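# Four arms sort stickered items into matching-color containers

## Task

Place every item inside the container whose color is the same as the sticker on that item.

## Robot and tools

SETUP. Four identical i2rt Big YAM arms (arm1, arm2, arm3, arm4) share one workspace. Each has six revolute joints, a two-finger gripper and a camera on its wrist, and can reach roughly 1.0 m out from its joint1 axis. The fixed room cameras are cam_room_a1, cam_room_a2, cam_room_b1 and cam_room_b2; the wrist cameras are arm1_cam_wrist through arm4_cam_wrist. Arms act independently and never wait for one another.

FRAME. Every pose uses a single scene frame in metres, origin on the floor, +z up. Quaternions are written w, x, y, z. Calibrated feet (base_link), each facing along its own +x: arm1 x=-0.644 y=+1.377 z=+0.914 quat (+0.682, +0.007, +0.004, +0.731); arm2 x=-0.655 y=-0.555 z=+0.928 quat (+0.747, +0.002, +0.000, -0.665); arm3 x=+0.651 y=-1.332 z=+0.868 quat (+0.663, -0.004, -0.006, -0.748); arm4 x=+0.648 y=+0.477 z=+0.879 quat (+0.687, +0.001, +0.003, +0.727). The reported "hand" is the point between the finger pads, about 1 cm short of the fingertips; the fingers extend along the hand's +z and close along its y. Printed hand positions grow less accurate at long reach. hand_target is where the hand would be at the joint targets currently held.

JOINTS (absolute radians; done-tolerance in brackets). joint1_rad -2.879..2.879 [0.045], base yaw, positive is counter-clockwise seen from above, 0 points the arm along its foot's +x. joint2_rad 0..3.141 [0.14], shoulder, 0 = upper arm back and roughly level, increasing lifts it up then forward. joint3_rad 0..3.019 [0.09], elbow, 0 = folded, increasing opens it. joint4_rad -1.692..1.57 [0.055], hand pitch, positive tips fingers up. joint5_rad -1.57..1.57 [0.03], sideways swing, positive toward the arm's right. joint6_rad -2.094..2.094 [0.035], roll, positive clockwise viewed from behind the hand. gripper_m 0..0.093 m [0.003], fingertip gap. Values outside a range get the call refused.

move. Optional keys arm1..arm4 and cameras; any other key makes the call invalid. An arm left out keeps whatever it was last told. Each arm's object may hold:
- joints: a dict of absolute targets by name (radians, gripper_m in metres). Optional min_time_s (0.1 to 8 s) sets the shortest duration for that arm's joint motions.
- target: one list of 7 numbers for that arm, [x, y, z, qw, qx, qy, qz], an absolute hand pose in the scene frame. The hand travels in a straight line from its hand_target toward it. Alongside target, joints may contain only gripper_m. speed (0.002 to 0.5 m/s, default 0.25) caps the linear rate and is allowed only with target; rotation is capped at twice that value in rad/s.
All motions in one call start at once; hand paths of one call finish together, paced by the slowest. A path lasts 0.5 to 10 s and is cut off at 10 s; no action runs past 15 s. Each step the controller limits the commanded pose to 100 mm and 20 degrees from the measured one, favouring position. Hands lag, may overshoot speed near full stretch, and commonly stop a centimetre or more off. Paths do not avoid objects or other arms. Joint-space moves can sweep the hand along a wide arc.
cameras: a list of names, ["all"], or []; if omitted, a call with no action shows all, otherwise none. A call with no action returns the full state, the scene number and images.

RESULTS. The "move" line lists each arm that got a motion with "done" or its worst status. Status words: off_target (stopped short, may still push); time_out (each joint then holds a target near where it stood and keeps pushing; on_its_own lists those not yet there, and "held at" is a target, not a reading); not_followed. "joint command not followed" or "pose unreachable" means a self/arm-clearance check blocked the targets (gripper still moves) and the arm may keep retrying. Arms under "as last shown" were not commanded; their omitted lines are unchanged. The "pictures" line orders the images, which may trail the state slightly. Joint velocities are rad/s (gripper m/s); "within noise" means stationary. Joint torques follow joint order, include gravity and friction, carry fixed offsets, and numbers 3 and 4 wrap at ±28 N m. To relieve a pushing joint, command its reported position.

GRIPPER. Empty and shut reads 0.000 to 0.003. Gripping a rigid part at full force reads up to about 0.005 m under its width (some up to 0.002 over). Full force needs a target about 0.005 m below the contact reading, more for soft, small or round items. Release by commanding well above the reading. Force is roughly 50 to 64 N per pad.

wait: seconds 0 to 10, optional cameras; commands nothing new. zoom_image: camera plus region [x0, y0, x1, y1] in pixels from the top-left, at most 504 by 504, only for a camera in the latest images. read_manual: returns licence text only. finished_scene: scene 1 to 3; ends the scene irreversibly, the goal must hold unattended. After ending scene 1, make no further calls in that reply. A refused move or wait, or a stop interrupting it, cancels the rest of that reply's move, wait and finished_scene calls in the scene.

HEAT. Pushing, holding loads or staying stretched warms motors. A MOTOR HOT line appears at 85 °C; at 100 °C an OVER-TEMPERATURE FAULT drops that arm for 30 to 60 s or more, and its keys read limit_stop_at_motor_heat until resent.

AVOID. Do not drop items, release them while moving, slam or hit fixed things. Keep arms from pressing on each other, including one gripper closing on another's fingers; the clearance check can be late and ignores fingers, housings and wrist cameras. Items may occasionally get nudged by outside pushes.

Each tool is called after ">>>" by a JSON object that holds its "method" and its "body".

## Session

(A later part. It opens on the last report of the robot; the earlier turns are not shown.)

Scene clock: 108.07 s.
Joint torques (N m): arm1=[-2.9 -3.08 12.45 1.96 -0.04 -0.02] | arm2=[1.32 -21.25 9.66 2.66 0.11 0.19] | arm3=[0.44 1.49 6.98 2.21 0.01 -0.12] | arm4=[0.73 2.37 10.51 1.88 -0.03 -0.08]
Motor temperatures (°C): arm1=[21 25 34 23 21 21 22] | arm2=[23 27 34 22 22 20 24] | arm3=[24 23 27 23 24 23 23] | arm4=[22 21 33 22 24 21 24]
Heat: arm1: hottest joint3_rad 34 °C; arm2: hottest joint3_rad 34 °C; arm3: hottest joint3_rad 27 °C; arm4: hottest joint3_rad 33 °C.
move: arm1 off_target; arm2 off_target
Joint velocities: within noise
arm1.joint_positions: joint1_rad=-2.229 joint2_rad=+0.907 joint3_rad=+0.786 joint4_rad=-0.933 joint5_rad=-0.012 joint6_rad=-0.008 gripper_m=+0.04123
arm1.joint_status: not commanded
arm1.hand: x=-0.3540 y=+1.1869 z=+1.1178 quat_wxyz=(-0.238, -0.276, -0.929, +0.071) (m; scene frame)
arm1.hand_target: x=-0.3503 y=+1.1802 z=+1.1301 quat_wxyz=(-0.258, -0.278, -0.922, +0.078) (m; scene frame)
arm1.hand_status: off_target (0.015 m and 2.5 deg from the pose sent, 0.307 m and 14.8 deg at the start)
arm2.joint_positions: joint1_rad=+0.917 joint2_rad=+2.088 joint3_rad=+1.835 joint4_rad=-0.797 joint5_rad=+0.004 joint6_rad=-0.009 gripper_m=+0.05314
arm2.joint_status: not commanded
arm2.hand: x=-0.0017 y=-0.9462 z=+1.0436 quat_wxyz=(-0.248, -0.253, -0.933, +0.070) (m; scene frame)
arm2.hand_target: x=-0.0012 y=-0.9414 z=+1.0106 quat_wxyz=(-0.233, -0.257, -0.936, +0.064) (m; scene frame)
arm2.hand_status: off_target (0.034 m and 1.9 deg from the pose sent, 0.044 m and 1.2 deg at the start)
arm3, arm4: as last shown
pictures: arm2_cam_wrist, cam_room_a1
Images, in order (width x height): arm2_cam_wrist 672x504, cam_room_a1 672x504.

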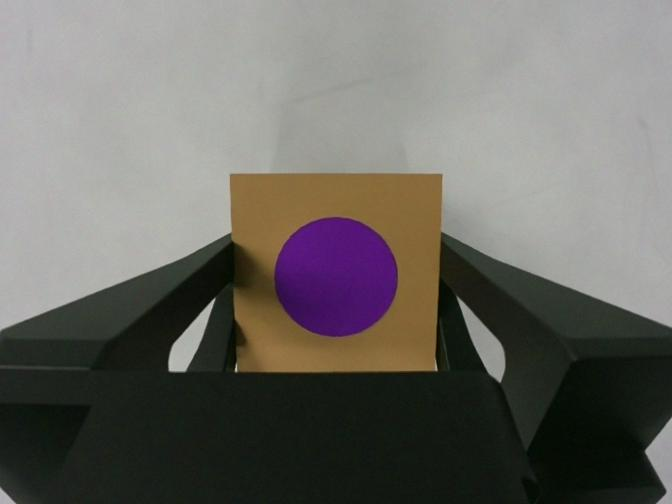

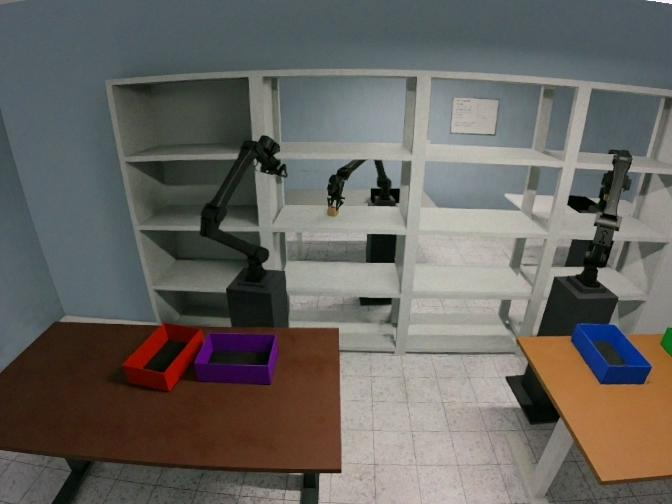

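>>> {"method": "move", "body": {"arm1": {"target":[0,0.945,1.075,0.259,0.2785,0.925,-0.078],"speed":0.25}, "arm2": {"target":[0,-0.942,1.034,0.2333,0.2573,0.9355,-0.0642],"speed":0.1}}}

>>> {"method": "move", "body": {"arm1": {"target":[0,0.945,1.035,0.259,0.2785,0.925,-0.078],"speed":0.1}, "arm2": {"joints":{"gripper_m":0.09}}, "cameras": ["arm1_cam_wrist","arm2_cam_wrist"]}}

Scene clock: 115.17 s.
Joint torques (N m): arm1=[-2.78 -19.49 17.22 0.84 0.02 0.06] | arm2=[1.38 -22.77 12.75 0.79 0.11 0.18] | arm3=[0.44 1.32 6.95 2.24 0.01 -0.11] | arm4=[1.32 2.49 10.5 1.95 -0.01 -0.06]
Motor temperatures (°C): arm1=[21 25 34 23 21 21 22] | arm2=[23 27 34 22 22 20 24] | arm3=[24 23 27 23 24 23 23] | arm4=[22 21 33 22 24 21 24]
Heat: arm1: hottest joint3_rad 34 °C; arm2: hottest joint3_rad 34 °C; arm3: hottest joint3_rad 27 °C; arm4: hottest joint3_rad 33 °C.
move: arm1 off_target; arm2 done
Joint velocities: within noise
arm1.joint_positions: joint1_rad=-2.229 joint2_rad=+2.061 joint3_rad=+1.860 joint4_rad=-0.867 joint5_rad=-0.012 joint6_rad=-0.008 gripper_m=+0.04123
arm1.joint_status: not commanded
arm1.hand: x=-0.0143 y=+0.9589 z=+1.0419 quat_wxyz=(-0.232, -0.276, -0.930, +0.069) (m; scene frame)
arm1.hand_target: x=-0.0018 y=+0.9463 z=+1.0756 quat_wxyz=(-0.259, -0.278, -0.922, +0.078) (m; scene frame)
arm1.hand_status: off_target (0.039 m and 3.3 deg from the pose sent, 0.431 m and 2.5 deg at the start)
arm2.joint_positions: joint1_rad=+0.917 joint2_rad=+2.088 joint3_rad=+1.835 joint4_rad=-0.804 joint5_rad=+0.004 joint6_rad=-0.008 gripper_m=+0.05314
arm2.joint_status: not commanded
arm2.hand: x=-0.0030 y=-0.9454 z=+1.0427 quat_wxyz=(-0.245, -0.254, -0.933, +0.069) (m; scene frame)
arm2.hand_target: x=-0.0002 y=-0.9419 z=+1.0341 quat_wxyz=(-0.234, -0.257, -0.935, +0.064) (m; scene frame)
arm2.hand_status: done (0.010 m and 1.5 deg from the pose sent, 0.011 m and 1.9 deg at the start)
arm3, arm4: as last shown
pictures: none

Scene clock: 116.17 s.
Joint torques (N m): arm1=[-2.84 -18.49 12.16 1.83 0.09 0.08] | arm2=[1.32 -22.59 12.7 1.13 0.11 0.18] | arm3=[0.44 1.26 6.95 2.22 0.02 -0.12] | arm4=[0.73 2.37 10.41 1.72 0.01 -0.09]
Motor temperatures (°C): arm1=[21 25 34 23 21 21 22] | arm2=[23 27 34 22 22 20 24] | arm3=[24 23 27 23 24 23 23] | arm4=[22 21 33 22 24 21 24]
Heat: arm1: hottest joint3_rad 34 °C; arm2: hottest joint3_rad 34 °C; arm3: hottest joint3_rad 27 °C; arm4: hottest joint3_rad 33 °C.
move: arm1 done; arm2 done
Joint velocities: within noise
arm1.joint_positions: joint1_rad=-2.229 joint2_rad=+2.076 joint3_rad=+1.860 joint4_rad=-0.808 joint5_rad=-0.012 joint6_rad=-0.008 gripper_m=+0.04123
arm1.joint_status: not commanded
arm1.hand: x=-0.0038 y=+0.9518 z=+1.0383 quat_wxyz=(-0.252, -0.274, -0.925, +0.075) (m; scene frame)
arm1.hand_target: x=-0.0002 y=+0.9451 z=+1.0350 quat_wxyz=(-0.258, -0.278, -0.922, +0.078) (m; scene frame)
arm1.hand_status: done (0.008 m and 0.9 deg from the pose sent, 0.021 m and 3.4 deg at the start)
arm2.joint_positions: joint1_rad=+0.917 joint2_rad=+2.088 joint3_rad=+1.835 joint4_rad=-0.813 joint5_rad=+0.004 joint6_rad=-0.008 gripper_m=+0.08993
arm2.joint_status: all done
arm2.hand: x=-0.0046 y=-0.9444 z=+1.0417 quat_wxyz=(-0.241, -0.254, -0.934, +0.067) (m; scene frame)
arm2.hand_target: x=-0.0002 y=-0.9419 z=+1.0341 quat_wxyz=(-0.234, -0.257, -0.935, +0.064) (m; scene frame)
arm2.hand_status: not commanded
arm3, arm4: as last shown
pictures: arm1_cam_wrist, arm2_cam_wrist
Images, in order (width x height): arm1_cam_wrist 672x504, arm2_cam_wrist 672x504.

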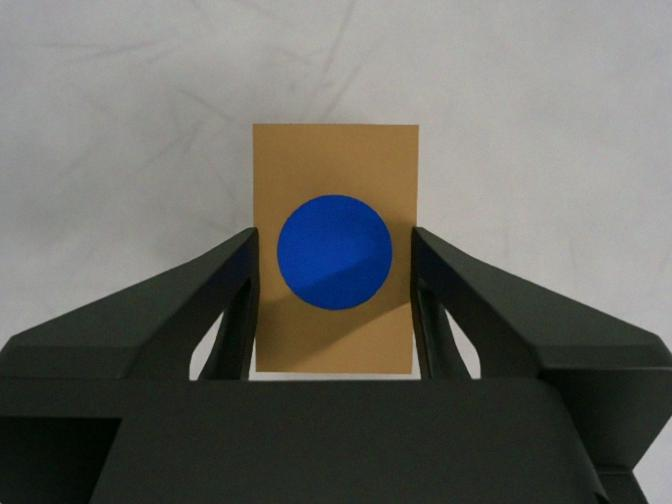

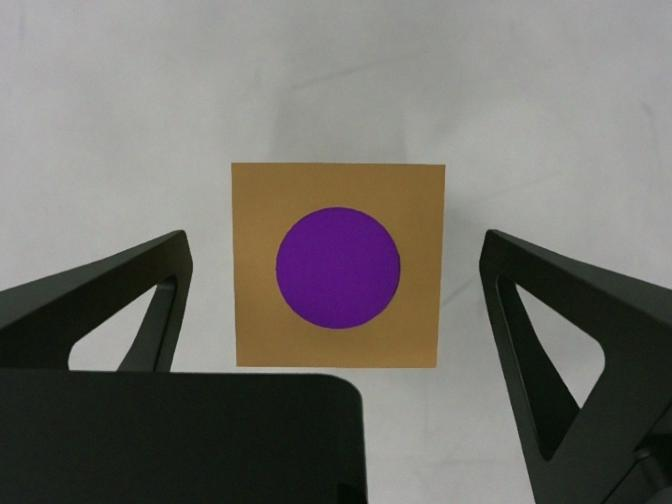

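>>> {"method": "move", "body": {"arm1": {"joints":{"gripper_m":0.09}}, "arm2": {"target":[-0.11,-0.879,1.13,0.2333,0.2573,0.9355,-0.0642],"speed":0.2}, "arm3": {"target":[0.36,-1.158,1.17,-0.0797,0.9196,-0.2529,-0.2899],"speed":0.25}, "cameras": ["arm1_cam_wrist","arm2_cam_wrist","arm3_cam_wrist"]}}

>>> {"method": "move", "body": {"arm1": {"target":[-0.11,1.02,1.13,0.259,0.2785,0.925,-0.078],"speed":0.2}, "arm2": {"target":[-0.36,-0.731,1.17,0.2333,0.2573,0.9355,-0.0642],"speed":0.3}, "arm4": {"target":[0.36,0.69,1.17,-0.0867,0.9133,-0.2749,-0.288],"speed":0.25}, "cameras": ["arm1_cam_wrist"]}}

>>> {"method": "move", "body": {"arm1": {"target":[-0.36,1.18,1.17,0.259,0.2785,0.925,-0.078],"speed":0.3}, "arm3": {"target":[0.0,-0.944,1.12,-0.0797,0.9196,-0.2529,-0.2899],"speed":0.3}, "cameras": ["arm3_cam_wrist"]}}

Scene clock: 129.07 s.
Joint torques (N m): arm1=[-2.37 -18.9 12.23 2.07 0.07 0.07] | arm2=[1.2 -19.43 10.04 1.17 0.06 0.17] | arm3=[1.96 -4.89 9.59 1.76 0.12 -0.01] | arm4=[0.97 2.61 10.37 1.83 0 -0.07]
Motor temperatures (°C): arm1=[21 25 35 23 21 21 22] | arm2=[23 28 34 22 22 20 24] | arm3=[24 23 27 23 24 23 23] | arm4=[22 21 34 22 24 21 24]
Heat: arm1: hottest joint3_rad 35 °C; arm2: hottest joint3_rad 34 °C; arm3: hottest joint3_rad 27 °C; arm4: hottest joint3_rad 34 °C.
move: arm1 done; arm2 off_target; arm3 done
Joint velocities: within noise
arm1.joint_positions: joint1_rad=-2.229 joint2_rad=+2.076 joint3_rad=+1.860 joint4_rad=-0.808 joint5_rad=-0.012 joint6_rad=-0.008 gripper_m=+0.08996
arm1.joint_status: all done
arm1.hand: x=-0.0038 y=+0.9518 z=+1.0383 quat_wxyz=(-0.252, -0.274, -0.925, +0.075) (m; scene frame)
arm1.hand_target: x=-0.0002 y=+0.9451 z=+1.0350 quat_wxyz=(-0.258, -0.278, -0.922, +0.078) (m; scene frame)
arm1.hand_status: not commanded
arm2.joint_positions: joint1_rad=+0.917 joint2_rad=+1.716 joint3_rad=+1.532 joint4_rad=-0.871 joint5_rad=+0.004 joint6_rad=-0.008 gripper_m=+0.08993
arm2.joint_status: not commanded
arm2.hand: x=-0.1049 y=-0.8852 z=+1.1376 quat_wxyz=(-0.245, -0.254, -0.933, +0.069) (m; scene frame)
arm2.hand_target: x=-0.1099 y=-0.8791 z=+1.1300 quat_wxyz=(-0.233, -0.257, -0.936, +0.064) (m; scene frame)
arm2.hand_status: off_target (0.011 m and 1.6 deg from the pose sent, 0.152 m and 1.0 deg at the start)
arm3.joint_positions: joint1_rad=-1.976 joint2_rad=+0.831 joint3_rad=+0.961 joint4_rad=-1.106 joint5_rad=+0.018 joint6_rad=+0.007 gripper_m=+0.09400
arm3.joint_status: not commanded
arm3.hand: x=+0.3633 y=-1.1566 z=+1.1650 quat_wxyz=(+0.078, -0.922, +0.256, +0.279) (m; scene frame)
arm3.hand_target: x=+0.3601 y=-1.1581 z=+1.1700 quat_wxyz=(+0.079, -0.920, +0.253, +0.290) (m; scene frame)
arm3.hand_status: done (0.006 m and 1.4 deg from the pose sent, 0.245 m and 12.8 deg at the start)
arm4: as last shown
pictures: arm1_cam_wrist, arm2_cam_wrist, arm3_cam_wrist
Images, in order (width x height): arm1_cam_wrist 672x504, arm2_cam_wrist 672x504, arm3_cam_wrist 672x504.

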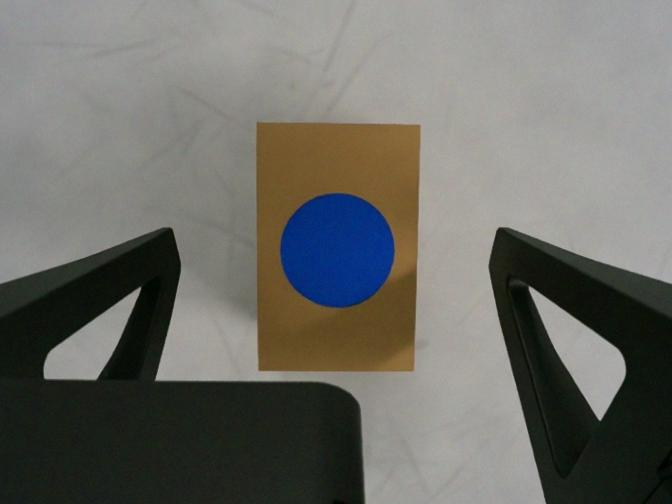

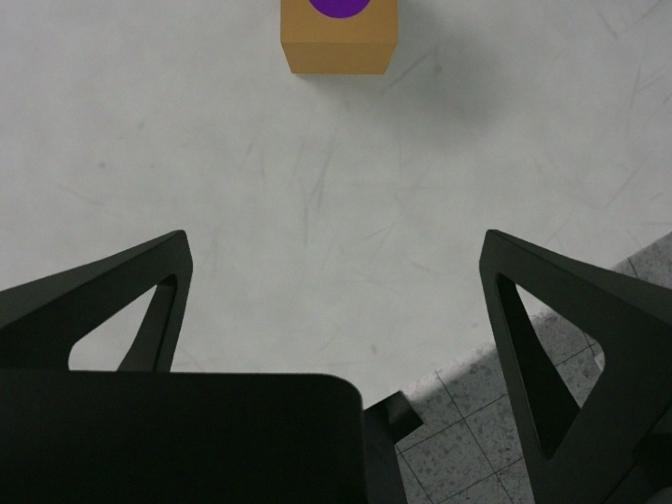

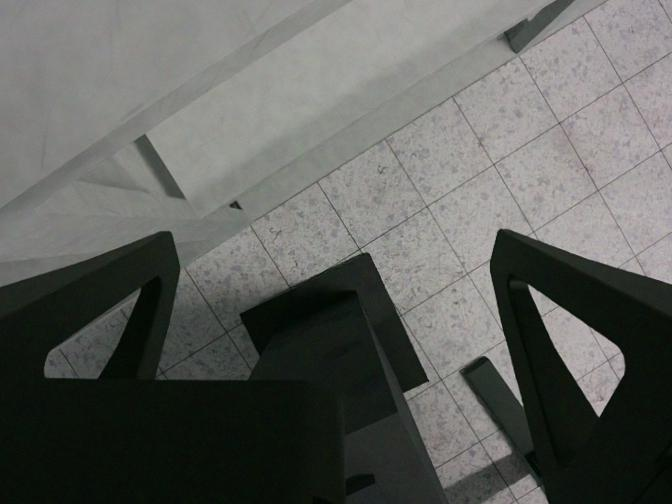

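Scene clock: 130.80 s.
Joint torques (N m): arm1=[-2.73 -15.68 11.3 1.01 0.05 0.06] | arm2=[1.38 -4.78 10.33 1.2 0.12 0.19] | arm3=[2.02 -4.89 9.58 1.77 0.12 -0.01] | arm4=[0.38 -5.13 9.77 1.57 -0.08 -0.09]
Motor temperatures (°C): arm1=[21 25 35 23 21 21 22] | arm2=[23 28 34 22 22 20 24] | arm3=[24 23 27 23 24 23 23] | arm4=[22 21 34 22 24 21 24]
Heat: arm1: hottest joint3_rad 35 °C; arm2: hottest joint3_rad 34 °C; arm3: hottest joint3_rad 27 °C; arm4: hottest joint3_rad 34 °C.
move: arm1 done; arm2 off_target; arm4 done
Joint velocities: within noise
arm1.joint_positions: joint1_rad=-2.229 joint2_rad=+1.694 joint3_rad=+1.512 joint4_rad=-0.831 joint5_rad=-0.012 joint6_rad=-0.008 gripper_m=+0.08996
arm1.joint_status: not commanded
arm1.hand: x=-0.1055 y=+1.0206 z=+1.1229 quat_wxyz=(-0.257, -0.274, -0.924, +0.077) (m; scene frame)
arm1.hand_target: x=-0.1100 y=+1.0201 z=+1.1299 quat_wxyz=(-0.258, -0.278, -0.922, +0.078) (m; scene frame)
arm1.hand_status: done (0.008 m and 0.5 deg from the pose sent, 0.156 m and 0.9 deg at the start)
arm2.joint_positions: joint1_rad=+0.917 joint2_rad=+0.905 joint3_rad=+0.900 joint4_rad=-1.039 joint5_rad=+0.004 joint6_rad=-0.008 gripper_m=+0.08993
arm2.joint_status: not commanded
arm2.hand: x=-0.3572 y=-0.7351 z=+1.1822 quat_wxyz=(-0.251, -0.253, -0.932, +0.070) (m; scene frame)
arm2.hand_target: x=-0.3602 y=-0.7310 z=+1.1702 quat_wxyz=(-0.233, -0.257, -0.936, +0.064) (m; scene frame)
arm2.hand_status: off_target (0.013 m and 2.2 deg from the pose sent, 0.300 m and 1.6 deg at the start)
arm3: as last shown
arm4.joint_positions: joint1_rad=+0.877 joint2_rad=+0.892 joint3_rad=+0.949 joint4_rad=-1.050 joint5_rad=-0.026 joint6_rad=-0.038 gripper_m=+0.09398
arm4.joint_status: not commanded
arm4.hand: x=+0.3625 y=+0.6856 z=+1.1616 quat_wxyz=(-0.080, +0.916, -0.280, -0.275) (m; scene frame)
arm4.hand_target: x=+0.3601 y=+0.6898 z=+1.1700 quat_wxyz=(-0.087, +0.913, -0.275, -0.288) (m; scene frame)
arm4.hand_status: done (0.010 m and 1.8 deg from the pose sent, 0.251 m and 11.5 deg at the start)
pictures: arm1_cam_wrist
Images, in order (width x height): arm1_cam_wrist 672x504.

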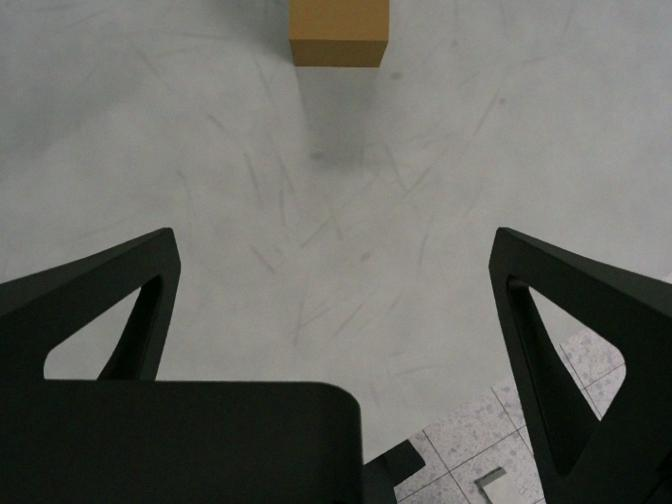

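Scene clock: 133.07 s.
Joint torques (N m): arm1=[-2.78 -1.14 11.73 0.91 -0.08 -0.03] | arm2=[1.38 -4.72 10.36 1.2 0.12 0.19] | arm3=[1.32 -23.53 14.2 0.77 -0.07 -0.12] | arm4=[0.62 -5.71 9.73 1.62 -0.05 -0.09]
Motor temperatures (°C): arm1=[21 25 35 23 21 21 22] | arm2=[23 28 34 22 22 20 23] | arm3=[24 23 27 23 24 23 23] | arm4=[22 21 34 22 24 21 24]
Heat: arm1: hottest joint3_rad 35 °C; arm2: hottest joint3_rad 34 °C; arm3: hottest joint3_rad 27 °C; arm4: hottest joint3_rad 34 °C.
move: arm1 done; arm3 off_target
Joint velocities: within noise
arm1.joint_positions: joint1_rad=-2.253 joint2_rad=+0.860 joint3_rad=+0.886 joint4_rad=-1.020 joint5_rad=-0.025 joint6_rad=-0.022 gripper_m=+0.08996
arm1.joint_status: not commanded
arm1.hand: x=-0.3567 y=+1.1819 z=+1.1732 quat_wxyz=(-0.267, -0.276, -0.920, +0.079) (m; scene frame)
arm1.hand_target: x=-0.3600 y=+1.1801 z=+1.1701 quat_wxyz=(-0.258, -0.278, -0.922, +0.078) (m; scene frame)
arm1.hand_status: done (0.005 m and 1.0 deg from the pose sent, 0.304 m and 0.5 deg at the start)
arm2, arm4: as last shown
arm3.joint_positions: joint1_rad=-1.976 joint2_rad=+1.958 joint3_rad=+1.915 joint4_rad=-0.957 joint5_rad=+0.016 joint6_rad=+0.007 gripper_m=+0.09400
arm3.joint_status: not commanded
arm3.hand: x=+0.0094 y=-0.9526 z=+1.0922 quat_wxyz=(+0.074, -0.926, +0.256, +0.268) (m; scene frame)
arm3.hand_target: x=+0.0013 y=-0.9448 z=+1.1201 quat_wxyz=(+0.080, -0.919, +0.253, +0.290) (m; scene frame)
arm3.hand_status: off_target (0.031 m and 2.7 deg from the pose sent, 0.423 m and 1.4 deg at the start)
pictures: arm3_cam_wrist
Images, in order (width x height): arm3_cam_wrist 672x504.

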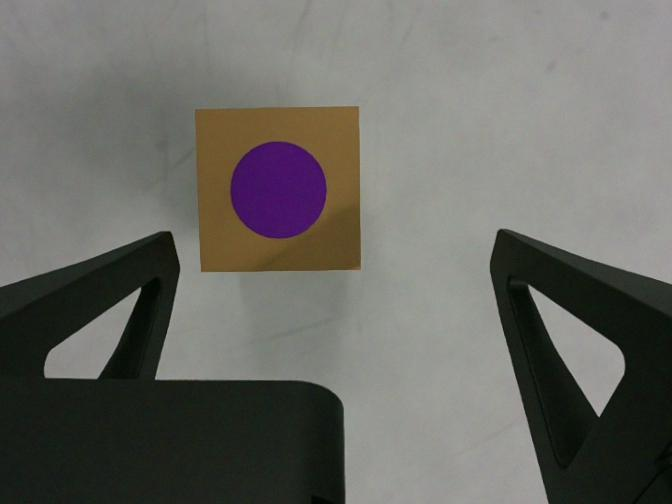

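>>> {"method": "move", "body": {"arm1": {"joints":{"joint2_rad":0.65,"joint3_rad":1.43,"joint4_rad":-1.5},"min_time_s":3}, "arm2": {"joints":{"joint2_rad":0.65,"joint3_rad":1.43,"joint4_rad":-1.5},"min_time_s":3}, "arm3": {"target":[-0.024,-0.953,1.12,-0.0797,0.9196,-0.2529,-0.2899],"speed":0.15}, "arm4": {"target":[-0.010,0.985,1.125,-0.0867,0.9133,-0.2749,-0.288],"speed":0.3}, "cameras": ["arm3_cam_wrist","arm4_cam_wrist"]}}

Scene clock: 147.30 s.
Joint torques (N m): arm1=[-2.55 2.9 13.72 1.16 -0.08 -0.05] | arm2=[1.32 -0.26 13.16 1.62 0.12 0.19] | arm3=[2.43 -22.42 14.34 0.77 0.14 0.02] | arm4=[0.56 -25 12.79 0.65 -0.08 -0.11]
Motor temperatures (°C): arm1=[21 25 35 23 21 21 22] | arm2=[23 27 34 22 22 20 23] | arm3=[24 25 29 23 24 23 23] | arm4=[22 22 36 22 24 21 24]
Heat: arm1: hottest joint3_rad 35 °C; arm2: hottest joint3_rad 34 °C; arm3: hottest joint3_rad 29 °C; arm4: hottest joint3_rad 36 °C.
move: arm1 done; arm2 done; arm3 off_target; arm4 off_target
Joint velocities: within noise
arm1.joint_positions: joint1_rad=-2.253 joint2_rad=+0.653 joint3_rad=+1.381 joint4_rad=-1.489 joint5_rad=-0.025 joint6_rad=-0.022 gripper_m=+0.08996
arm1.joint_status: all done
arm1.hand: x=-0.4482 y=+1.2484 z=+1.4082 quat_wxyz=(-0.370, -0.263, -0.884, +0.113) (m; scene frame)
arm1.hand_target: x=-0.4552 y=+1.2510 z=+1.4297 quat_wxyz=(-0.387, -0.261, -0.876, +0.122) (m; scene frame)
arm1.hand_status: not commanded
arm2.joint_positions: joint1_rad=+0.917 joint2_rad=+0.655 joint3_rad=+1.384 joint4_rad=-1.485 joint5_rad=+0.004 joint6_rad=-0.008 gripper_m=+0.08993
arm2.joint_status: all done
arm2.hand: x=-0.4605 y=-0.6746 z=+1.4274 quat_wxyz=(-0.382, -0.242, -0.886, +0.107) (m; scene frame)
arm2.hand_target: x=-0.4675 y=-0.6694 z=+1.4471 quat_wxyz=(-0.398, -0.242, -0.878, +0.109) (m; scene frame)
arm2.hand_status: not commanded
arm3.joint_positions: joint1_rad=-1.964 joint2_rad=+1.993 joint3_rad=+1.997 joint4_rad=-0.988 joint5_rad=+0.028 joint6_rad=+0.016 gripper_m=+0.09400
arm3.joint_status: not commanded
arm3.hand: x=-0.0070 y=-0.9509 z=+1.1050 quat_wxyz=(+0.078, -0.923, +0.256, +0.275) (m; scene frame)
arm3.hand_target: x=-0.0228 y=-0.9536 z=+1.1200 quat_wxyz=(+0.080, -0.919, +0.253, +0.290) (m; scene frame)
arm3.hand_status: off_target (0.023 m and 1.8 deg from the pose sent, 0.044 m and 2.8 deg at the start)
arm4.joint_positions: joint1_rad=+0.859 joint2_rad=+2.227 joint3_rad=+2.365 joint4_rad=-1.121 joint5_rad=-0.036 joint6_rad=-0.053 gripper_m=+0.09398
arm4.joint_status: not commanded
arm4.hand: x=-0.0066 y=+0.9751 z=+1.1158 quat_wxyz=(-0.082, +0.915, -0.280, -0.279) (m; scene frame)
arm4.hand_target: x=-0.0094 y=+0.9844 z=+1.1250 quat_wxyz=(-0.087, +0.913, -0.275, -0.289) (m; scene frame)
arm4.hand_status: off_target (0.014 m and 1.3 deg from the pose sent, 0.479 m and 1.8 deg at the start)
pictures: arm3_cam_wrist, arm4_cam_wrist
Images, in order (width x height): arm3_cam_wrist 672x504, arm4_cam_wrist 672x504.

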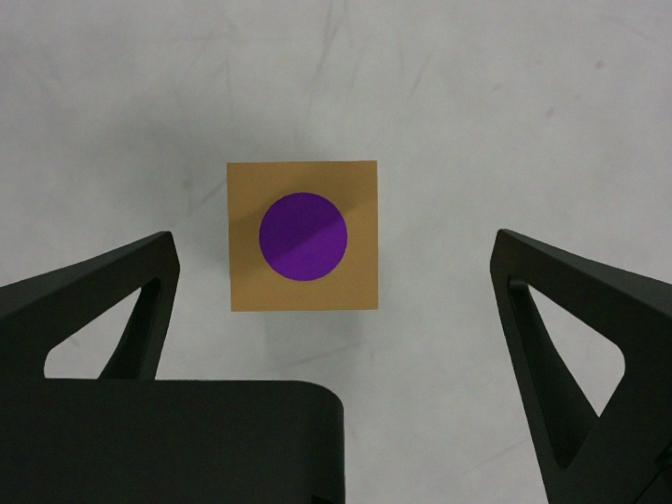

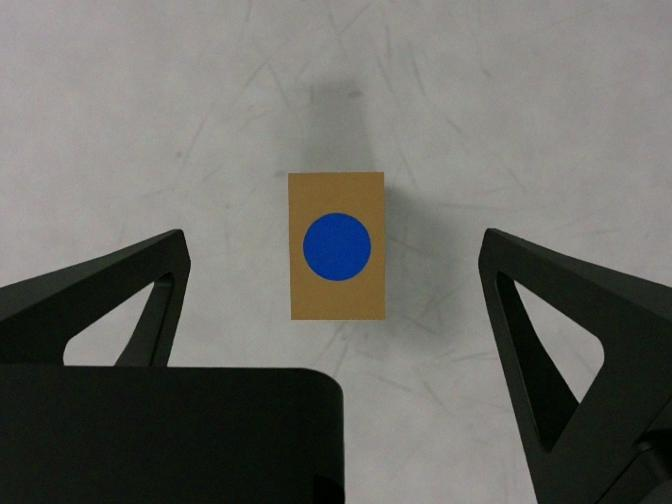

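>>> {"method": "move", "body": {"arm3": {"target":[-0.032,-0.961,1.036,-0.0797,0.9196,-0.2529,-0.2899],"speed":0.12}, "arm4": {"target":[-0.012,0.985,1.030,-0.0867,0.9133,-0.2749,-0.288],"speed":0.12}, "cameras": ["arm3_cam_wrist","arm4_cam_wrist"]}}

Scene clock: 156.70 s.
Joint torques (N m): arm1=[-2.37 2.9 13.74 1.17 -0.05 -0.07] | arm2=[1.49 -0.32 13.19 1.61 0.12 0.18] | arm3=[2.37 -23.77 9.24 1.77 0.14 0.02] | arm4=[0.5 -25.99 9.57 1.46 -0.06 -0.11]
Motor temperatures (°C): arm1=[21 25 35 23 21 21 22] | arm2=[23 26 33 22 22 20 23] | arm3=[24 25 31 23 24 23 23] | arm4=[22 22 36 22 24 21 24]
Heat: arm1: hottest joint3_rad 35 °C; arm2: hottest joint3_rad 33 °C; arm3: hottest joint3_rad 31 °C; arm4: hottest joint3_rad 36 °C.
move: arm3 off_target; arm4 done
Joint velocities: within noise
arm1, arm2: as last shown
arm3.joint_positions: joint1_rad=-1.950 joint2_rad=+2.035 joint3_rad=+1.888 joint4_rad=-0.809 joint5_rad=+0.036 joint6_rad=+0.028 gripper_m=+0.09400
arm3.joint_status: not commanded
arm3.hand: x=-0.0242 y=-0.9529 z=+1.0418 quat_wxyz=(+0.081, -0.919, +0.256, +0.288) (m; scene frame)
arm3.hand_target: x=-0.0318 y=-0.9610 z=+1.0362 quat_wxyz=(+0.080, -0.920, +0.253, +0.290) (m; scene frame)
arm3.hand_status: off_target (0.013 m and 0.4 deg from the pose sent, 0.074 m and 1.8 deg at the start)
arm4.joint_positions: joint1_rad=+0.859 joint2_rad=+2.227 joint3_rad=+2.153 joint4_rad=-0.897 joint5_rad=-0.036 joint6_rad=-0.053 gripper_m=+0.09398
arm4.joint_status: not commanded
arm4.hand: x=-0.0109 y=+0.9778 z=+1.0362 quat_wxyz=(-0.084, +0.913, -0.279, -0.285) (m; scene frame)
arm4.hand_target: x=-0.0119 y=+0.9848 z=+1.0301 quat_wxyz=(-0.087, +0.913, -0.275, -0.288) (m; scene frame)
arm4.hand_status: done (0.010 m and 0.7 deg from the pose sent, 0.086 m and 1.3 deg at the start)
pictures: arm3_cam_wrist, arm4_cam_wrist
Images, in order (width x height): arm3_cam_wrist 672x504, arm4_cam_wrist 672x504.

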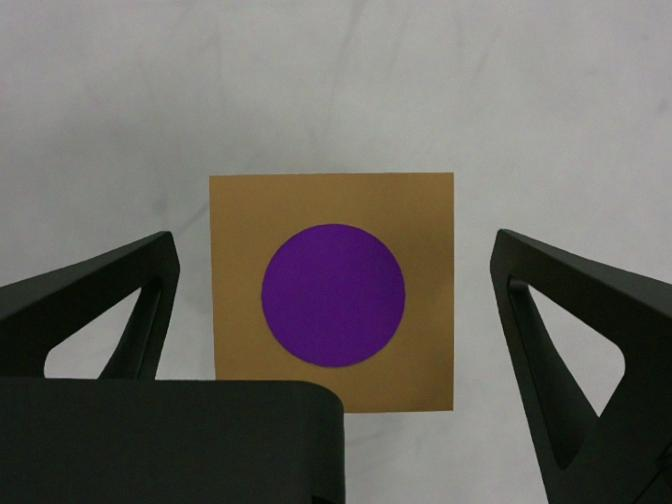

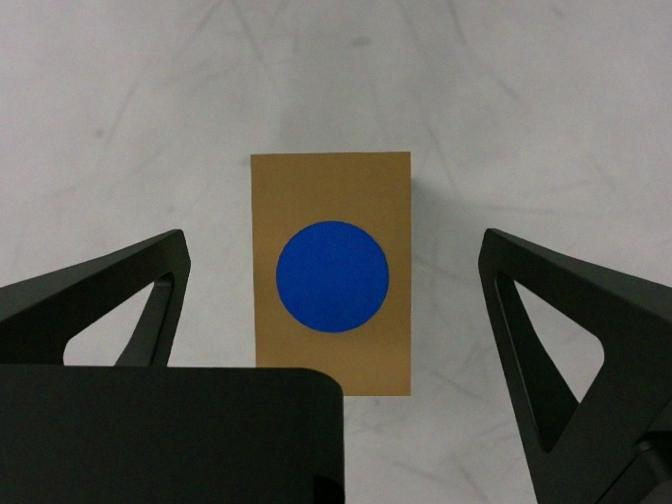

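>>> {"method": "move", "body": {"arm3": {"joints":{"gripper_m":0.042}}, "arm4": {"joints":{"gripper_m":0.032}}, "cameras": ["arm3_cam_wrist","arm4_cam_wrist"]}}

>>> {"method": "move", "body": {"arm3": {"target":[0.06,-0.985,1.14,-0.0797,0.9196,-0.2529,-0.2899],"speed":0.2}, "arm4": {"target":[0.06,0.935,1.14,-0.0867,0.9133,-0.2749,-0.288],"speed":0.2}, "cameras": ["arm3_cam_wrist","arm4_cam_wrist"]}}

>>> {"method": "move", "body": {"arm3": {"target":[0.36,-1.158,1.17,-0.0797,0.9196,-0.2529,-0.2899],"speed":0.3}, "arm4": {"target":[0.36,0.69,1.17,-0.0867,0.9133,-0.2749,-0.288],"speed":0.3}}}

Scene clock: 165.70 s.
Joint torques (N m): arm1=[-3.14 2.96 13.72 1.21 -0.03 -0.07] | arm2=[1.32 -0.26 13.2 1.63 0.12 0.19] | arm3=[2.55 -23.82 9.16 1.74 0.12 0.02] | arm4=[0.44 -25.41 9.47 1.57 -0.05 -0.05]
Motor temperatures (°C): arm1=[21 25 35 23 21 21 22] | arm2=[23 26 33 22 22 20 23] | arm3=[24 24 30 23 24 23 23] | arm4=[22 23 35 22 24 21 24]
Heat: arm1: hottest joint3_rad 35 °C; arm2: hottest joint3_rad 33 °C; arm3: hottest joint3_rad 30 °C; arm4: hottest joint3_rad 35 °C.
move: arm3 off_target; arm4 off_target
Joint velocities: within noise
arm1, arm2: as last shown
arm3.joint_positions: joint1_rad=-1.949 joint2_rad=+2.035 joint3_rad=+1.888 joint4_rad=-0.809 joint5_rad=+0.037 joint6_rad=+0.028 gripper_m=+0.05323
arm3.joint_status: gripper_m off_target (ended at +0.05326, target +0.04200)
arm3.hand: x=-0.0244 y=-0.9530 z=+1.0418 quat_wxyz=(+0.081, -0.919, +0.256, +0.288) (m; scene frame)
arm3.hand_target: x=-0.0319 y=-0.9612 z=+1.0362 quat_wxyz=(+0.080, -0.920, +0.253, +0.290) (m; scene frame)
arm3.hand_status: not commanded
arm4.joint_positions: joint1_rad=+0.859 joint2_rad=+2.227 joint3_rad=+2.153 joint4_rad=-0.896 joint5_rad=-0.037 joint6_rad=-0.054 gripper_m=+0.04437
arm4.joint_status: gripper_m off_target (ended at +0.04439, target +0.03200)
arm4.hand: x=-0.0110 y=+0.9778 z=+1.0363 quat_wxyz=(-0.084, +0.913, -0.278, -0.285) (m; scene frame)
arm4.hand_target: x=-0.0119 y=+0.9848 z=+1.0302 quat_wxyz=(-0.087, +0.913, -0.275, -0.288) (m; scene frame)
arm4.hand_status: not commanded
pictures: arm3_cam_wrist, arm4_cam_wrist
Images, in order (width x height): arm3_cam_wrist 672x504, arm4_cam_wrist 672x504.

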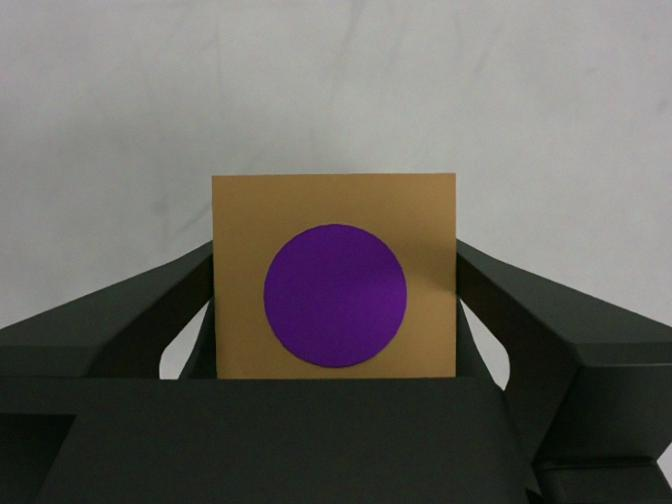

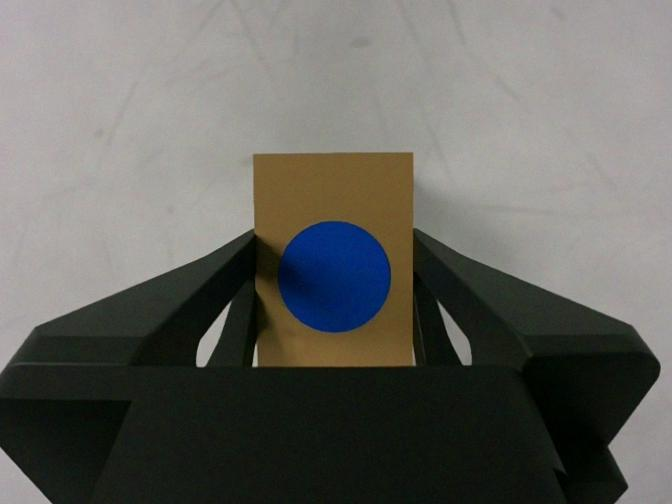

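Scene clock: 167.20 s.
Joint torques (N m): arm1=[-2.32 2.26 13.67 1.18 -0.1 -0.07] | arm2=[1.32 -0.32 13.23 1.62 0.12 0.19] | arm3=[0.38 -19.43 9.35 1.01 -0.07 -0.13] | arm4=[0.56 -21.89 9.42 0.72 -0.09 -0.11]
Motor temperatures (°C): arm1=[21 25 35 23 21 21 22] | arm2=[23 26 33 22 22 20 23] | arm3=[24 25 30 23 24 23 23] | arm4=[22 23 35 22 24 21 25]
Heat: arm1: hottest joint3_rad 35 °C; arm2: hottest joint3_rad 33 °C; arm3: hottest joint3_rad 30 °C; arm4: hottest joint3_rad 35 °C.
move: arm3 off_target; arm4 done
Joint velocities: within noise
arm1, arm2: as last shown
arm3.joint_positions: joint1_rad=-1.956 joint2_rad=+1.747 joint3_rad=+1.727 joint4_rad=-0.920 joint5_rad=+0.021 joint6_rad=+0.015 gripper_m=+0.05323
arm3.joint_status: not commanded
arm3.hand: x=+0.0551 y=-0.9928 z=+1.1459 quat_wxyz=(+0.079, -0.918, +0.250, +0.296) (m; scene frame)
arm3.hand_target: x=+0.0601 y=-0.9850 z=+1.1401 quat_wxyz=(+0.080, -0.920, +0.253, +0.290) (m; scene frame)
arm3.hand_status: off_target (0.011 m and 0.8 deg from the pose sent, 0.133 m and 0.5 deg at the start)
arm4.joint_positions: joint1_rad=+0.853 joint2_rad=+1.934 joint3_rad=+1.947 joint4_rad=-0.965 joint5_rad=-0.040 joint6_rad=-0.058 gripper_m=+0.04437
arm4.joint_status: not commanded
arm4.hand: x=+0.0569 y=+0.9314 z=+1.1435 quat_wxyz=(-0.087, +0.911, -0.278, -0.293) (m; scene frame)
arm4.hand_target: x=+0.0600 y=+0.9349 z=+1.1402 quat_wxyz=(-0.087, +0.913, -0.275, -0.288) (m; scene frame)
arm4.hand_status: done (0.006 m and 0.8 deg from the pose sent, 0.133 m and 0.6 deg at the start)
pictures: arm3_cam_wrist, arm4_cam_wrist
Images, in order (width x height): arm3_cam_wrist 672x504, arm4_cam_wrist 672x504.

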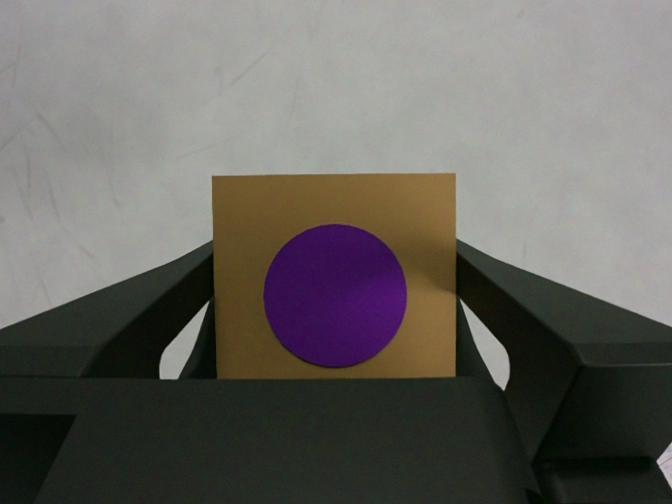

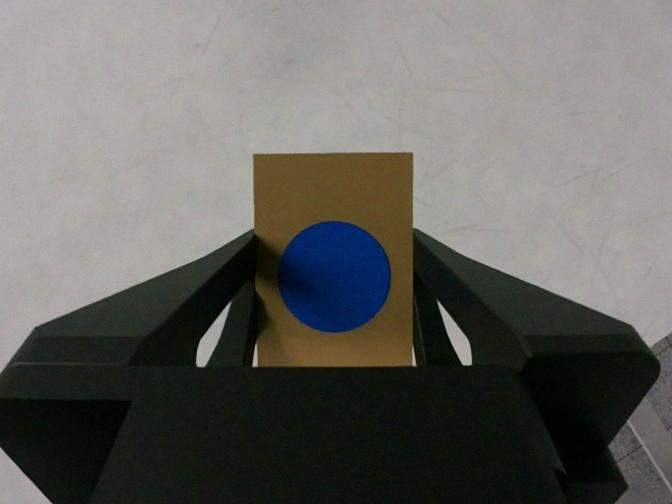

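Scene clock: 169.30 s.
Joint torques (N m): arm1=[-2.84 2.84 13.68 1.09 -0.04 -0.05] | arm2=[1.38 -0.26 13.2 1.58 0.13 0.19] | arm3=[0.73 -3.43 9.24 0.99 0.06 -0.09] | arm4=[1.32 -3.96 9.5 0.66 0.16 0.06]
Motor temperatures (°C): arm1=[21 25 35 23 21 21 22] | arm2=[23 26 33 22 22 20 23] | arm3=[24 25 30 23 24 23 23] | arm4=[22 23 35 22 24 21 25]
Heat: arm1: hottest joint3_rad 35 °C; arm2: hottest joint3_rad 33 °C; arm3: hottest joint3_rad 30 °C; arm4: hottest joint3_rad 35 °C.
move: arm3 done; arm4 done
Joint velocities: within noise
arm1, arm2: as last shown
arm3.joint_positions: joint1_rad=-1.956 joint2_rad=+0.818 joint3_rad=+0.966 joint4_rad=-1.086 joint5_rad=+0.021 joint6_rad=+0.015 gripper_m=+0.05322
arm3.joint_status: not commanded
arm3.hand: x=+0.3580 y=-1.1604 z=+1.1741 quat_wxyz=(+0.079, -0.918, +0.250, +0.297) (m; scene frame)
arm3.hand_target: x=+0.3600 y=-1.1580 z=+1.1700 quat_wxyz=(+0.080, -0.920, +0.253, +0.290) (m; scene frame)
arm3.hand_status: done (0.005 m and 0.8 deg from the pose sent, 0.348 m and 0.8 deg at the start)
arm4.joint_positions: joint1_rad=+0.862 joint2_rad=+0.877 joint3_rad=+0.953 joint4_rad=-1.022 joint5_rad=-0.034 joint6_rad=-0.058 gripper_m=+0.04437
arm4.joint_status: not commanded
arm4.hand: x=+0.3617 y=+0.6912 z=+1.1729 quat_wxyz=(-0.090, +0.911, -0.274, -0.295) (m; scene frame)
arm4.hand_target: x=+0.3600 y=+0.6899 z=+1.1699 quat_wxyz=(-0.087, +0.913, -0.275, -0.288) (m; scene frame)
arm4.hand_status: done (0.004 m and 0.9 deg from the pose sent, 0.388 m and 0.8 deg at the start)
pictures: none

>>> {"method": "move", "body": {"arm3": {"joints":{"joint1_rad":1.803,"joint2_rad":0.65,"joint3_rad":1.43,"joint4_rad":-1.5,"joint5_rad":0,"joint6_rad":0},"min_time_s":3.5}, "arm4": {"joints":{"joint1_rad":-1.86,"joint2_rad":0.65,"joint3_rad":1.43,"joint4_rad":-1.5,"joint5_rad":0,"joint6_rad":0},"min_time_s":3.5}}}

>>> {"method": "move", "body": {"arm3": {"target":[1.165,-1.275,0.94,0.2919,-0.0534,0.9548,0.0163],"speed":0.35}, "arm4": {"target":[1.155,0.358,0.94,0.2905,0.1083,0.9502,-0.0331],"speed":0.35}, "cameras": ["arm3_cam_wrist","arm4_cam_wrist","cam_room_a1","cam_room_a2"]}}

Scene clock: 186.03 s.
Joint torques (N m): arm1=[-2.78 2.49 13.79 1.17 -0.04 -0.06] | arm2=[1.32 -0.26 13.16 1.62 0.13 0.19] | arm3=[2.02 0.62 11.86 1.31 0 -0.11] | arm4=[0.5 0.67 10.54 0.8 0.19 0.2]
Motor temperatures (°C): arm1=[21 24 35 23 21 21 21] | arm2=[23 25 33 22 22 20 23] | arm3=[24 24 31 23 24 23 24] | arm4=[22 23 36 22 24 21 25]
Heat: arm1: hottest joint3_rad 35 °C; arm2: hottest joint3_rad 33 °C; arm3: hottest joint3_rad 31 °C; arm4: hottest joint3_rad 36 °C.
move: arm3 done; arm4 done
Joint velocities: within noise
arm1, arm2: as last shown
arm3.joint_positions: joint1_rad=+1.792 joint2_rad=+0.655 joint3_rad=+1.381 joint4_rad=-1.496 joint5_rad=+0.001 joint6_rad=+0.007 gripper_m=+0.05322
arm3.joint_status: all done
arm3.hand: x=+0.8758 y=-1.3027 z=+1.3635 quat_wxyz=(-0.390, +0.046, -0.920, -0.014) (m; scene frame)
arm3.hand_target: x=+0.8685 y=-1.3005 z=+1.3863 quat_wxyz=(-0.412, +0.054, -0.909, -0.017) (m; scene frame)
arm3.hand_status: not commanded
arm4.joint_positions: joint1_rad=-1.857 joint2_rad=+0.657 joint3_rad=+1.385 joint4_rad=-1.491 joint5_rad=-0.002 joint6_rad=-0.014 gripper_m=+0.04437
arm4.joint_status: all done
arm4.hand: x=+0.8721 y=+0.4271 z=+1.3768 quat_wxyz=(-0.388, -0.098, -0.915, +0.049) (m; scene frame)
arm4.hand_target: x=+0.8637 y=+0.4280 z=+1.3973 quat_wxyz=(-0.408, -0.105, -0.906, +0.050) (m; scene frame)
arm4.hand_status: not commanded
pictures: none

Scene clock: 188.47 s.
Joint torques (N m): arm1=[-3.08 2.9 13.68 1.17 -0.07 -0.08] | arm2=[1.32 -0.26 13.2 1.61 0.12 0.19] | arm3=[1.38 -14.56 11.07 1.65 -0.07 -0.1] | arm4=[0.44 -14.1 9.76 1.44 -0.02 0.16]
Motor temperatures (°C): arm1=[21 24 35 23 21 21 21] | arm2=[23 25 33 22 22 20 23] | arm3=[24 24 30 23 24 23 24] | arm4=[22 23 36 22 24 21 25]
Heat: arm1: hottest joint3_rad 35 °C; arm2: hottest joint3_rad 33 °C; arm3: hottest joint3_rad 30 °C; arm4: hottest joint3_rad 36 °C.
move: arm3 off_target; arm4 off_target
Joint velocities: within noise
arm1, arm2: as last shown
arm3.joint_positions: joint1_rad=+1.792 joint2_rad=+1.543 joint3_rad=+0.827 joint4_rad=-0.338 joint5_rad=-0.014 joint6_rad=+0.006 gripper_m=+0.05322
arm3.joint_status: not commanded
arm3.hand: x=+1.1383 y=-1.2800 z=+0.9121 quat_wxyz=(-0.255, +0.049, -0.965, -0.013) (m; scene frame)
arm3.hand_target: x=+1.1632 y=-1.2751 z=+0.9407 quat_wxyz=(-0.292, +0.053, -0.955, -0.016) (m; scene frame)
arm3.hand_status: off_target (0.039 m and 4.4 deg from the pose sent, 0.514 m and 11.9 deg at the start)
arm4.joint_positions: joint1_rad=-1.857 joint2_rad=+1.565 joint3_rad=+0.828 joint4_rad=-0.306 joint5_rad=-0.004 joint6_rad=-0.014 gripper_m=+0.04437
arm4.joint_status: not commanded
arm4.hand: x=+1.1304 y=+0.3648 z=+0.9158 quat_wxyz=(-0.257, -0.103, -0.960, +0.032) (m; scene frame)
arm4.hand_target: x=+1.1535 y=+0.3582 z=+0.9407 quat_wxyz=(-0.290, -0.108, -0.950, +0.033) (m; scene frame)
arm4.hand_status: off_target (0.035 m and 4.1 deg from the pose sent, 0.525 m and 12.1 deg at the start)
pictures: arm3_cam_wrist, arm4_cam_wrist, cam_room_a1, cam_room_a2
Images, in order (width x height): arm3_cam_wrist 672x504, arm4_cam_wrist 672x504, cam_room_a1 672x504, cam_room_a2 672x504.

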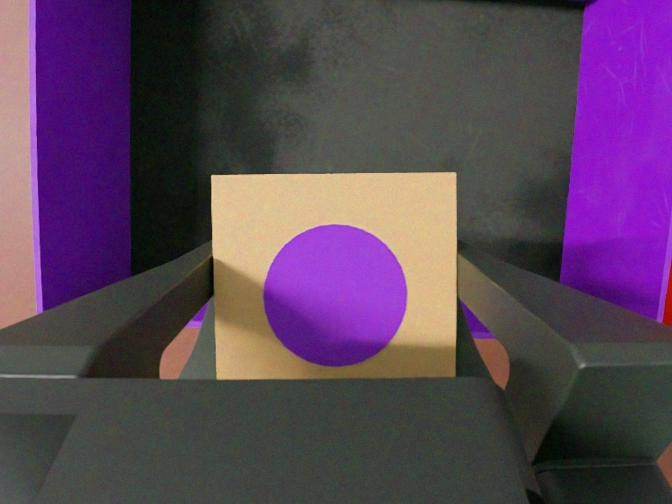

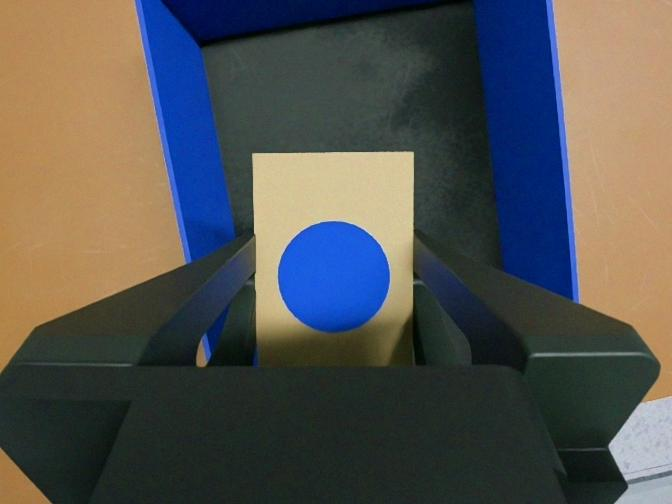

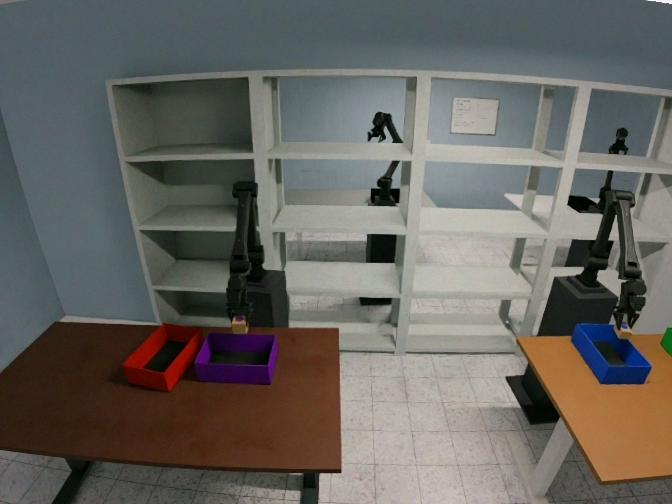

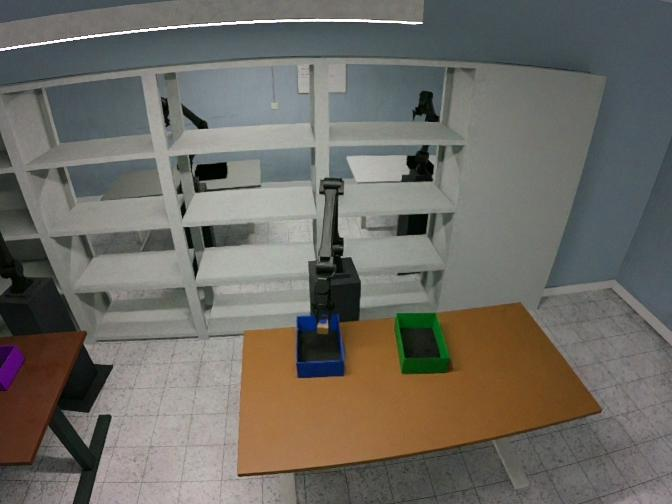

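>>> {"method": "move", "body": {"arm3": {"target":[1.212,-1.285,0.82,0.2919,-0.0534,0.9548,0.0163],"speed":0.25}, "arm4": {"target":[1.185,0.346,0.82,0.2905,0.1083,0.9502,-0.0331],"speed":0.25}, "cameras": ["arm3_cam_wrist","arm4_cam_wrist"]}}

Scene clock: 207.03 s.
Joint torques (N m): arm1=[-2.84 2.73 13.56 1.17 -0.09 -0.06] | arm2=[1.32 -0.26 13.19 1.61 0.13 0.18] | arm3=[0.09 -17.49 8.46 1.69 -0.08 -0.12] | arm4=[0.15 -16.32 7.34 1.46 -0.05 0.07]
Motor temperatures (°C): arm1=[21 24 35 23 21 21 21] | arm2=[23 25 34 22 22 20 23] | arm3=[24 25 30 23 24 23 24] | arm4=[22 24 35 22 24 21 26]
Heat: arm1: hottest joint3_rad 35 °C; arm2: hottest joint3_rad 34 °C; arm3: hottest joint3_rad 30 °C; arm4: hottest joint3_rad 35 °C.
move: arm3 off_target; arm4 off_target
Joint velocities: within noise
arm1, arm2: as last shown
arm3.joint_positions: joint1_rad=+1.780 joint2_rad=+1.891 joint3_rad=+0.891 joint4_rad=-0.040 joint5_rad=-0.029 joint6_rad=-0.015 gripper_m=+0.05322
arm3.joint_status: not commanded
arm3.hand: x=+1.1861 y=-1.2806 z=+0.8009 quat_wxyz=(-0.262, +0.055, -0.963, -0.017) (m; scene frame)
arm3.hand_target: x=+1.2109 y=-1.2852 z=+0.8209 quat_wxyz=(-0.292, +0.053, -0.955, -0.016) (m; scene frame)
arm3.hand_status: off_target (0.033 m and 3.6 deg from the pose sent, 0.118 m and 4.4 deg at the start)
arm4.joint_positions: joint1_rad=-1.863 joint2_rad=+1.889 joint3_rad=+0.861 joint4_rad=+0.003 joint5_rad=-0.009 joint6_rad=-0.014 gripper_m=+0.04437
arm4.joint_status: not commanded
arm4.hand: x=+1.1641 y=+0.3541 z=+0.8069 quat_wxyz=(-0.266, -0.105, -0.958, +0.031) (m; scene frame)
arm4.hand_target: x=+1.1841 y=+0.3461 z=+0.8207 quat_wxyz=(-0.290, -0.108, -0.950, +0.033) (m; scene frame)
arm4.hand_status: off_target (0.026 m and 3.0 deg from the pose sent, 0.112 m and 4.1 deg at the start)
pictures: arm3_cam_wrist, arm4_cam_wrist
Images, in order (width x height): arm3_cam_wrist 672x504, arm4_cam_wrist 672x504.

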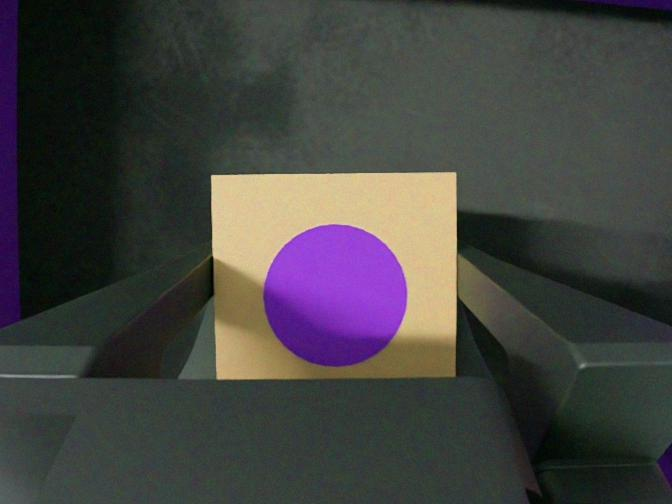

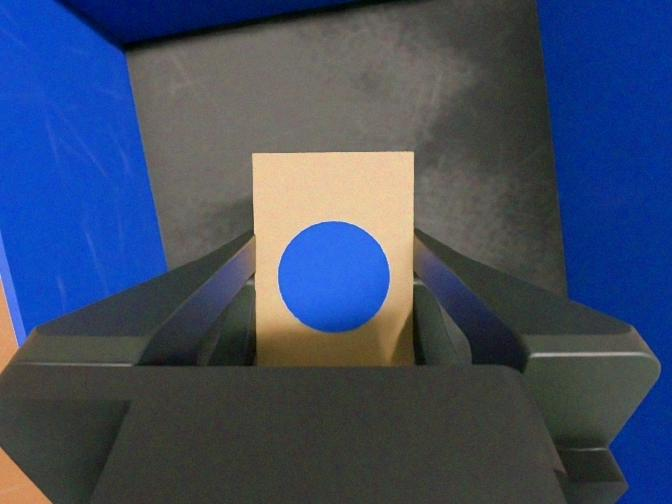

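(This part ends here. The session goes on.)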